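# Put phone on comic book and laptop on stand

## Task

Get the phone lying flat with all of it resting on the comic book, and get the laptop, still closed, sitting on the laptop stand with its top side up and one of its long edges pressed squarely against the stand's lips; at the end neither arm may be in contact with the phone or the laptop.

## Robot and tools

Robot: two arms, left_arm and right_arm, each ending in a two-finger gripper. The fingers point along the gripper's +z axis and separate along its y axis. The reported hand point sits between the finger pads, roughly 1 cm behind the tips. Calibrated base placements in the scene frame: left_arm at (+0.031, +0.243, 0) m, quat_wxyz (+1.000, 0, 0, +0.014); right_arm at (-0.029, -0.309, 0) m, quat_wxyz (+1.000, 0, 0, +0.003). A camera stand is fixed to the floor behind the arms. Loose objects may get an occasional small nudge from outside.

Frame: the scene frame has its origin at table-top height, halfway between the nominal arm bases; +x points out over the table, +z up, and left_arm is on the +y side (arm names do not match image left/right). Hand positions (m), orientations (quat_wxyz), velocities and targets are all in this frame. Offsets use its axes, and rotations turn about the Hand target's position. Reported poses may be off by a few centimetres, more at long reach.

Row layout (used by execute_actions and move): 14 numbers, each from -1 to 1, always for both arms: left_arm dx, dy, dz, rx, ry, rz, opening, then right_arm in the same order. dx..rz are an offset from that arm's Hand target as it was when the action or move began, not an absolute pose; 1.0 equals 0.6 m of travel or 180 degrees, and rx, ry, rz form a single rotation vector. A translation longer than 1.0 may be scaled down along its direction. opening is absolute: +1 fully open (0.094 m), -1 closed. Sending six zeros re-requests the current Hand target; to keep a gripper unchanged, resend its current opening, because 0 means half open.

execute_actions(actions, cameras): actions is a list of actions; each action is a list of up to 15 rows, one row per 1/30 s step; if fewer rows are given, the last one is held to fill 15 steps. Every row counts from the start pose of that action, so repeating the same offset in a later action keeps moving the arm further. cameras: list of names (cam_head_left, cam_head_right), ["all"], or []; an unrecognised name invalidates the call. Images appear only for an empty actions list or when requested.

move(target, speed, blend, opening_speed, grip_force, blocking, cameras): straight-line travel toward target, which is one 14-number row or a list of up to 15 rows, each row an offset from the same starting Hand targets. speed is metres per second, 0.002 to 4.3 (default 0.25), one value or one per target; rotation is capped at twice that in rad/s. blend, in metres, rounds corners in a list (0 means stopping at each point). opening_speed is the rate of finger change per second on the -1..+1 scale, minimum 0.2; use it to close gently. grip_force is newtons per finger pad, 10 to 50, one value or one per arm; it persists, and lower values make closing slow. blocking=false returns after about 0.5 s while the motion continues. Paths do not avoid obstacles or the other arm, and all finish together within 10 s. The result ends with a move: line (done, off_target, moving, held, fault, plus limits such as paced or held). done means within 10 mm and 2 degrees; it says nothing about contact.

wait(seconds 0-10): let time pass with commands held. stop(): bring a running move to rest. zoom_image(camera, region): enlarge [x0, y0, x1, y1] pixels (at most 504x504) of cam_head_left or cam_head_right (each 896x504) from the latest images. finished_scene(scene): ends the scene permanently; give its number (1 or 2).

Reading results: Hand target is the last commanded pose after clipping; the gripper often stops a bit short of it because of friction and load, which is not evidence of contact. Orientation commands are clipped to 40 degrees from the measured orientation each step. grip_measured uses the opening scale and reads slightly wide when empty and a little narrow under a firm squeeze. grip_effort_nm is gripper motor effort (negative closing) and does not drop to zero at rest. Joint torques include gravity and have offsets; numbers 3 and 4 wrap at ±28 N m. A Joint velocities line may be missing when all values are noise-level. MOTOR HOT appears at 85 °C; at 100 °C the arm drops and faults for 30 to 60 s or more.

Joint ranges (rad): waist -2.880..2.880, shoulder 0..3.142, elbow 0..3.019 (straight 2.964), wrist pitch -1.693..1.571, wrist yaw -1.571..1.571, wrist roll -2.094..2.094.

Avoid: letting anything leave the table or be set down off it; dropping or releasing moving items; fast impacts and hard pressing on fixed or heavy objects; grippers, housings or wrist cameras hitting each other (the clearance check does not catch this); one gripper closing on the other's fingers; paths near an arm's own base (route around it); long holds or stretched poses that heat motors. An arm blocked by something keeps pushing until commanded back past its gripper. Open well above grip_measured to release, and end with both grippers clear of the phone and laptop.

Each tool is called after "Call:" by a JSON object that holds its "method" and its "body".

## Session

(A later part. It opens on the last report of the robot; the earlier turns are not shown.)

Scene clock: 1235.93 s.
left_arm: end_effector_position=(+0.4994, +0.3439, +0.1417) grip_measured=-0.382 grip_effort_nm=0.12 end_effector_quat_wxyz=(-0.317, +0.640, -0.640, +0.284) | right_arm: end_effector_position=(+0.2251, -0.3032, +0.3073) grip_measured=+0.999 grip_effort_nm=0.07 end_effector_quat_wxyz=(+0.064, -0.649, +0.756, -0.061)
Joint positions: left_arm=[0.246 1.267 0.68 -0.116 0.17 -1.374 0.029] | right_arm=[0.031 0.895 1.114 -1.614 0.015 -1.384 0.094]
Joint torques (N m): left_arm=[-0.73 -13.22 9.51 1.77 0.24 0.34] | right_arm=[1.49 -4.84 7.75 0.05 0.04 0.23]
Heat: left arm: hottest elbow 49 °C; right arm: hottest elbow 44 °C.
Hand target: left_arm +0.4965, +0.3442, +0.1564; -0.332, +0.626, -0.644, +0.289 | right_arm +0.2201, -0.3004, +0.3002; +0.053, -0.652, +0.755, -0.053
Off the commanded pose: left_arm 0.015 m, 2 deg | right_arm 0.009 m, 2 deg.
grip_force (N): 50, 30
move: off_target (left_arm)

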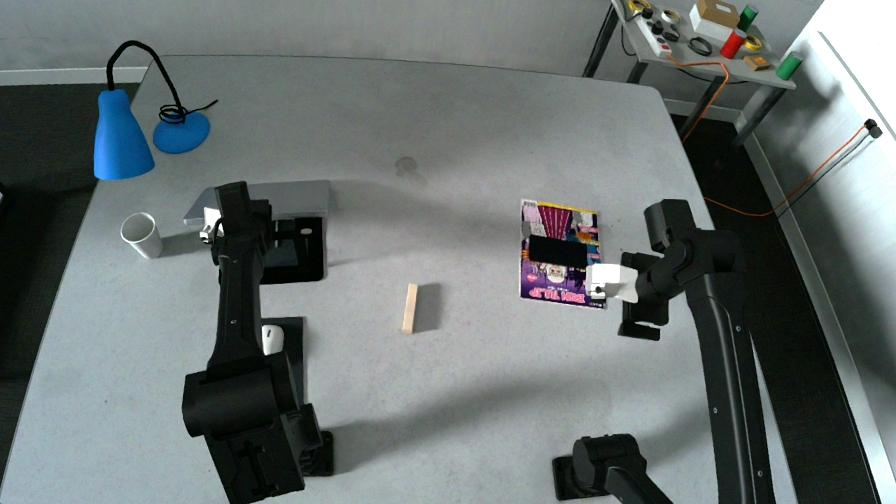

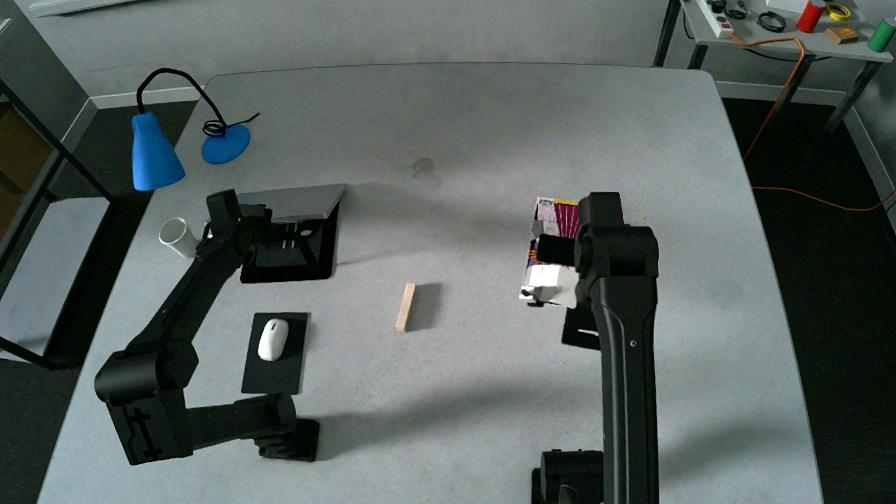

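Call:
{"method": "move", "body": {"target": [-0.05, -0.0033, 0.03, 0, 0, 0, -0.38, 0, 0, 0, 0, 0, 0, 1.0], "speed": 0.04, "cameras": ["cam_head_left", "cam_head_right"]}}

Call:
{"method": "zoom_image", "body": {"camera": "cam_head_left", "region": [170, 160, 350, 290]}}

Call:
{"method": "zoom_image", "body": {"camera": "cam_head_right", "region": [185, 165, 365, 295]}}

Scene clock: 1240.20 s.
left_arm: end_effector_position=(+0.4726, +0.3375, +0.1729) grip_measured=-0.382 grip_effort_nm=0.12 end_effector_quat_wxyz=(-0.328, +0.625, -0.646, +0.292) | right_arm: end_effector_position=(+0.2251, -0.3032, +0.3073) grip_measured=+0.999 grip_effort_nm=0.07 end_effector_quat_wxyz=(+0.064, -0.649, +0.756, -0.061)
Joint positions: left_arm=[0.256 1.126 0.649 -0.199 0.19 -1.345 0.029] | right_arm=[0.031 0.895 1.114 -1.614 0.015 -1.384 0.094]
Joint torques (N m): left_arm=[-0.44 -9.76 9.59 1.4 0.14 0.17] | right_arm=[1.49 -4.72 7.76 0.05 0.04 0.23]
Heat: left arm: hottest elbow 49 °C; right arm: hottest elbow 44 °C.
Hand target: left_arm +0.4665, +0.3421, +0.1745; -0.332, +0.625, -0.644, +0.289 | right_arm +0.2201, -0.3004, +0.3002; +0.053, -0.652, +0.755, -0.053
Off the commanded pose: left_arm 0.008 m, 1 deg | right_arm 0.009 m, 2 deg.
grip_force (N): 50, 30
move: done

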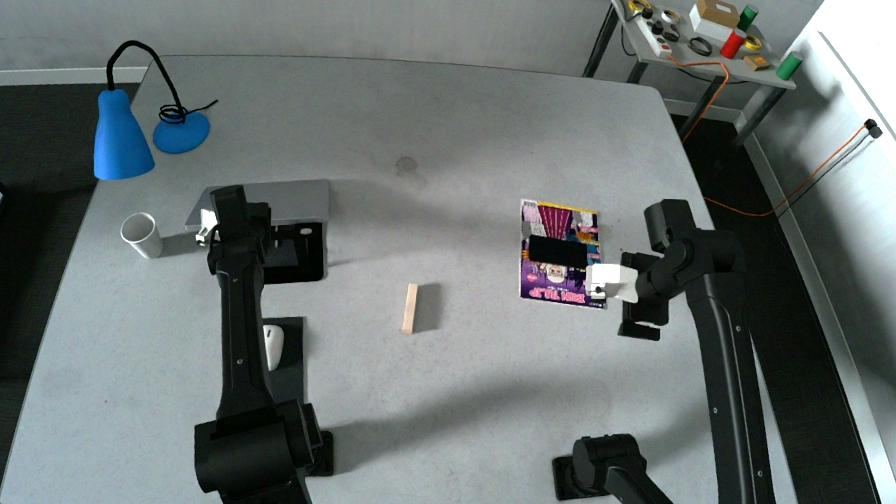

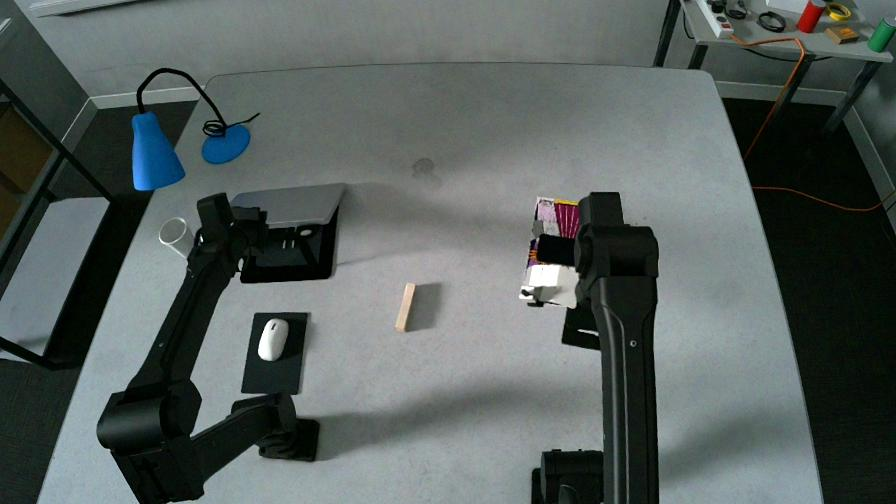

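Scaled by 2.800.

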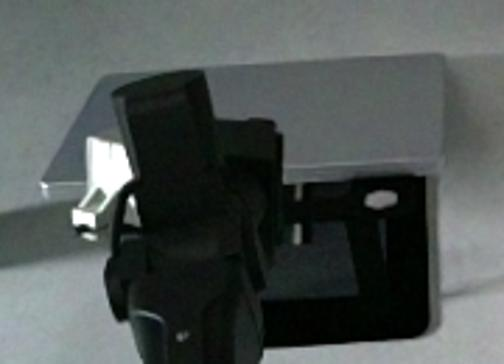

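Scaled by 2.800.

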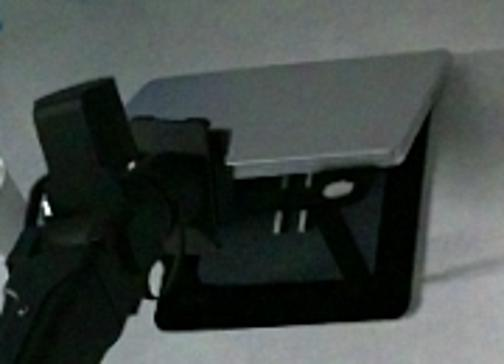

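Call:
{"method": "move", "body": {"target": [-0.1, -0.0067, 0.05, 0, 0, 0, -0.38, 0, 0, 0, 0, 0, 0, 1.0], "speed": 0.06}}

Scene clock: 1245.93 s.
left_arm: end_effector_position=(+0.4123, +0.3345, +0.2066) grip_measured=-0.382 grip_effort_nm=0.12 end_effector_quat_wxyz=(-0.331, +0.624, -0.645, +0.293) | right_arm: end_effector_position=(+0.2251, -0.3032, +0.3073) grip_measured=+0.999 grip_effort_nm=0.07 end_effector_quat_wxyz=(+0.064, -0.649, +0.756, -0.061)
Joint positions: left_arm=[0.311 0.884 0.599 -0.393 0.232 -1.31 0.029] | right_arm=[0.031 0.895 1.114 -1.614 0.015 -1.384 0.094]
Joint torques (N m): left_arm=[0.21 -6.48 10.11 1.4 0.16 0.19] | right_arm=[1.49 -4.84 7.73 0.06 0.04 0.24]
Heat: left arm: hottest elbow 48 °C; right arm: hottest elbow 44 °C.
Hand target: left_arm +0.4066, +0.3381, +0.2045; -0.332, +0.625, -0.644, +0.289 | right_arm +0.2201, -0.3004, +0.3002; +0.053, -0.652, +0.755, -0.053
Off the commanded pose: left_arm 0.007 m, 0 deg | right_arm 0.009 m, 2 deg.
grip_force (N): 50, 30
move: done

Call:
{"method": "move", "body": {"target": [[-0.08, 0, 0.08, 0, 0.0, 0, -0.38, 0, 0, 0, 0, 0, 0, 1.0], [-0.2555, -0.188, 0.111, 0, 0.06, 0, -0.38, 0, 0, 0, 0, 0, 0, 1.0]], "speed": 0.25, "blend": [0.03, 0], "cameras": ["cam_head_left", "cam_head_right"]}}

Call:
{"method": "zoom_image", "body": {"camera": "cam_head_left", "region": [170, 160, 350, 290]}}

Call:
{"method": "zoom_image", "body": {"camera": "cam_head_right", "region": [185, 165, 365, 295]}}

Scene clock: 1252.87 s.
left_arm: end_effector_position=(+0.2467, +0.2298, +0.2329) grip_measured=-0.382 grip_effort_nm=0.12 end_effector_quat_wxyz=(-0.254, +0.656, -0.681, +0.203) | right_arm: end_effector_position=(+0.2251, -0.3032, +0.3073) grip_measured=+0.999 grip_effort_nm=0.07 end_effector_quat_wxyz=(+0.064, -0.649, +0.756, -0.061)
Joint positions: left_arm=[-0.231 0.388 0.633 -1.174 -0.18 -1.675 0.029] | right_arm=[0.031 0.895 1.114 -1.614 0.015 -1.384 0.094]
Joint torques (N m): left_arm=[-2.55 1.08 17.91 1.03 -0.32 -0.1] | right_arm=[1.49 -4.78 7.73 0.05 0.04 0.24]
Heat: left arm: hottest elbow 48 °C; right arm: hottest elbow 44 °C.
Hand target: left_arm +0.2532, +0.2253, +0.2711; -0.270, +0.650, -0.673, +0.229 | right_arm +0.2201, -0.3004, +0.3002; +0.053, -0.652, +0.755, -0.053
Off the commanded pose: left_arm 0.039 m, 4 deg | right_arm 0.009 m, 2 deg.
grip_force (N): 50, 30
move: off_target (left_arm)

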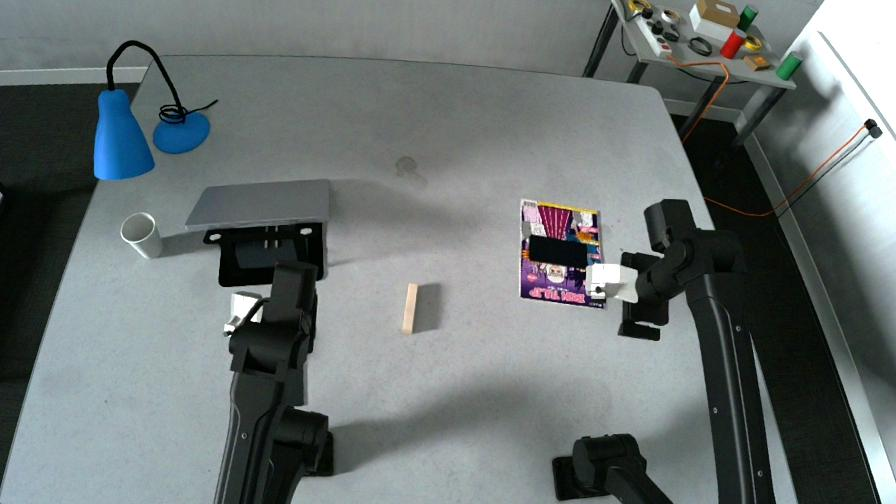

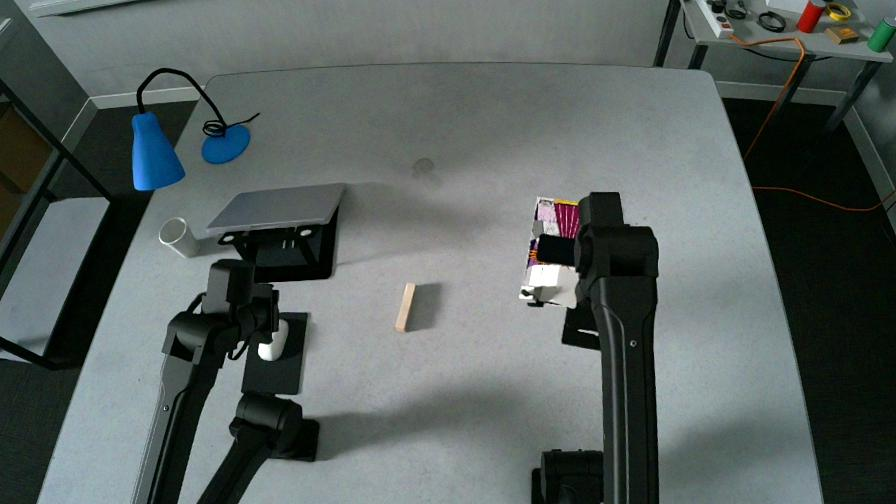

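Scaled by 2.800.

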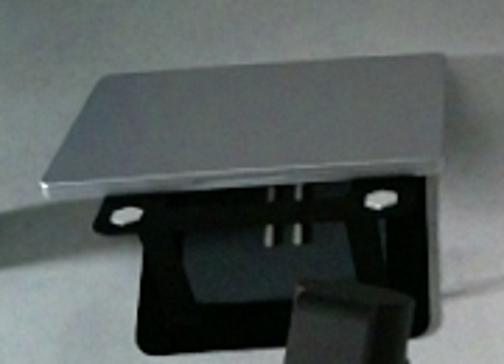

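Scaled by 2.800.

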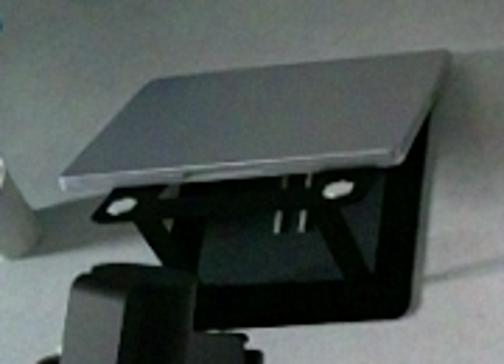

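Call:
{"method": "zoom_image", "body": {"camera": "cam_head_left", "region": [195, 168, 335, 238]}}

Call:
{"method": "zoom_image", "body": {"camera": "cam_head_right", "region": [215, 170, 355, 240]}}

Scaled by 3.600.

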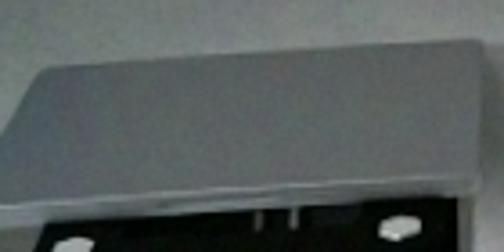

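Scaled by 3.600.

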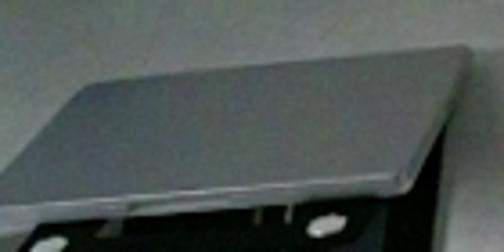

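Call:
{"method": "zoom_image", "body": {"camera": "cam_head_left", "region": [180, 215, 240, 245]}}

Call:
{"method": "zoom_image", "body": {"camera": "cam_head_right", "region": [200, 215, 260, 245]}}

Call:
{"method": "zoom_image", "body": {"camera": "cam_head_left", "region": [285, 205, 345, 235]}}

Call:
{"method": "zoom_image", "body": {"camera": "cam_head_right", "region": [290, 205, 350, 235]}}

Scaled by 8.400.

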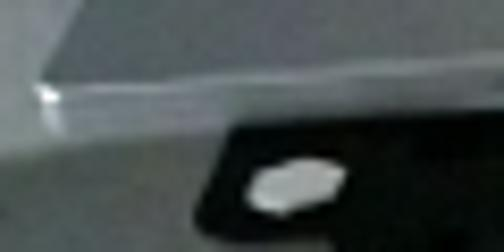

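Scaled by 8.400.

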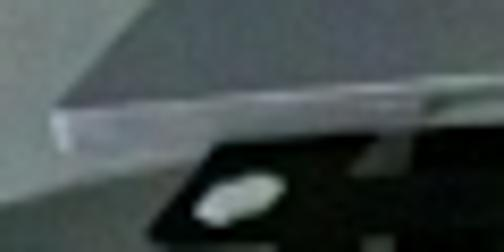

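Scaled by 8.400.

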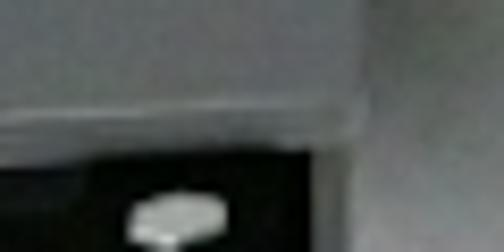

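Scaled by 8.400.

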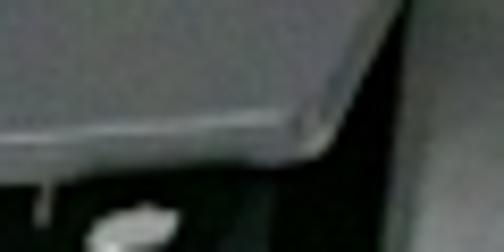

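Call:
{"method": "zoom_image", "body": {"camera": "cam_head_left", "region": [505, 190, 645, 315]}}

Call:
{"method": "zoom_image", "body": {"camera": "cam_head_right", "region": [505, 190, 645, 315]}}

Scaled by 3.600.

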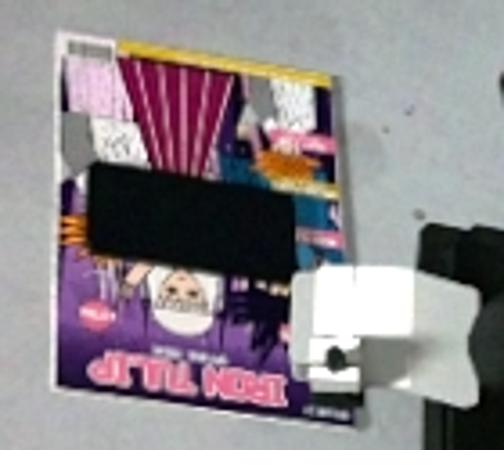

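Scaled by 3.600.

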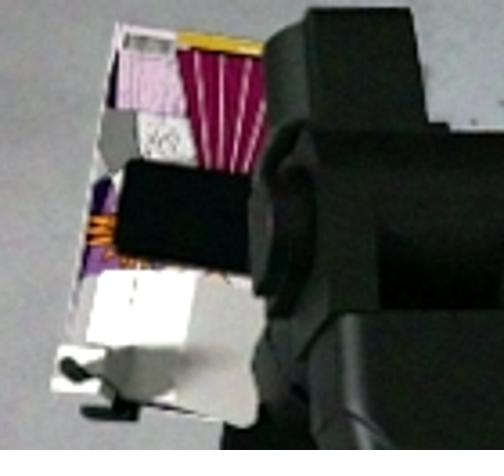

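Call:
{"method": "finished_scene", "body": {"scene": 2}}

The scene is finished: the task was done.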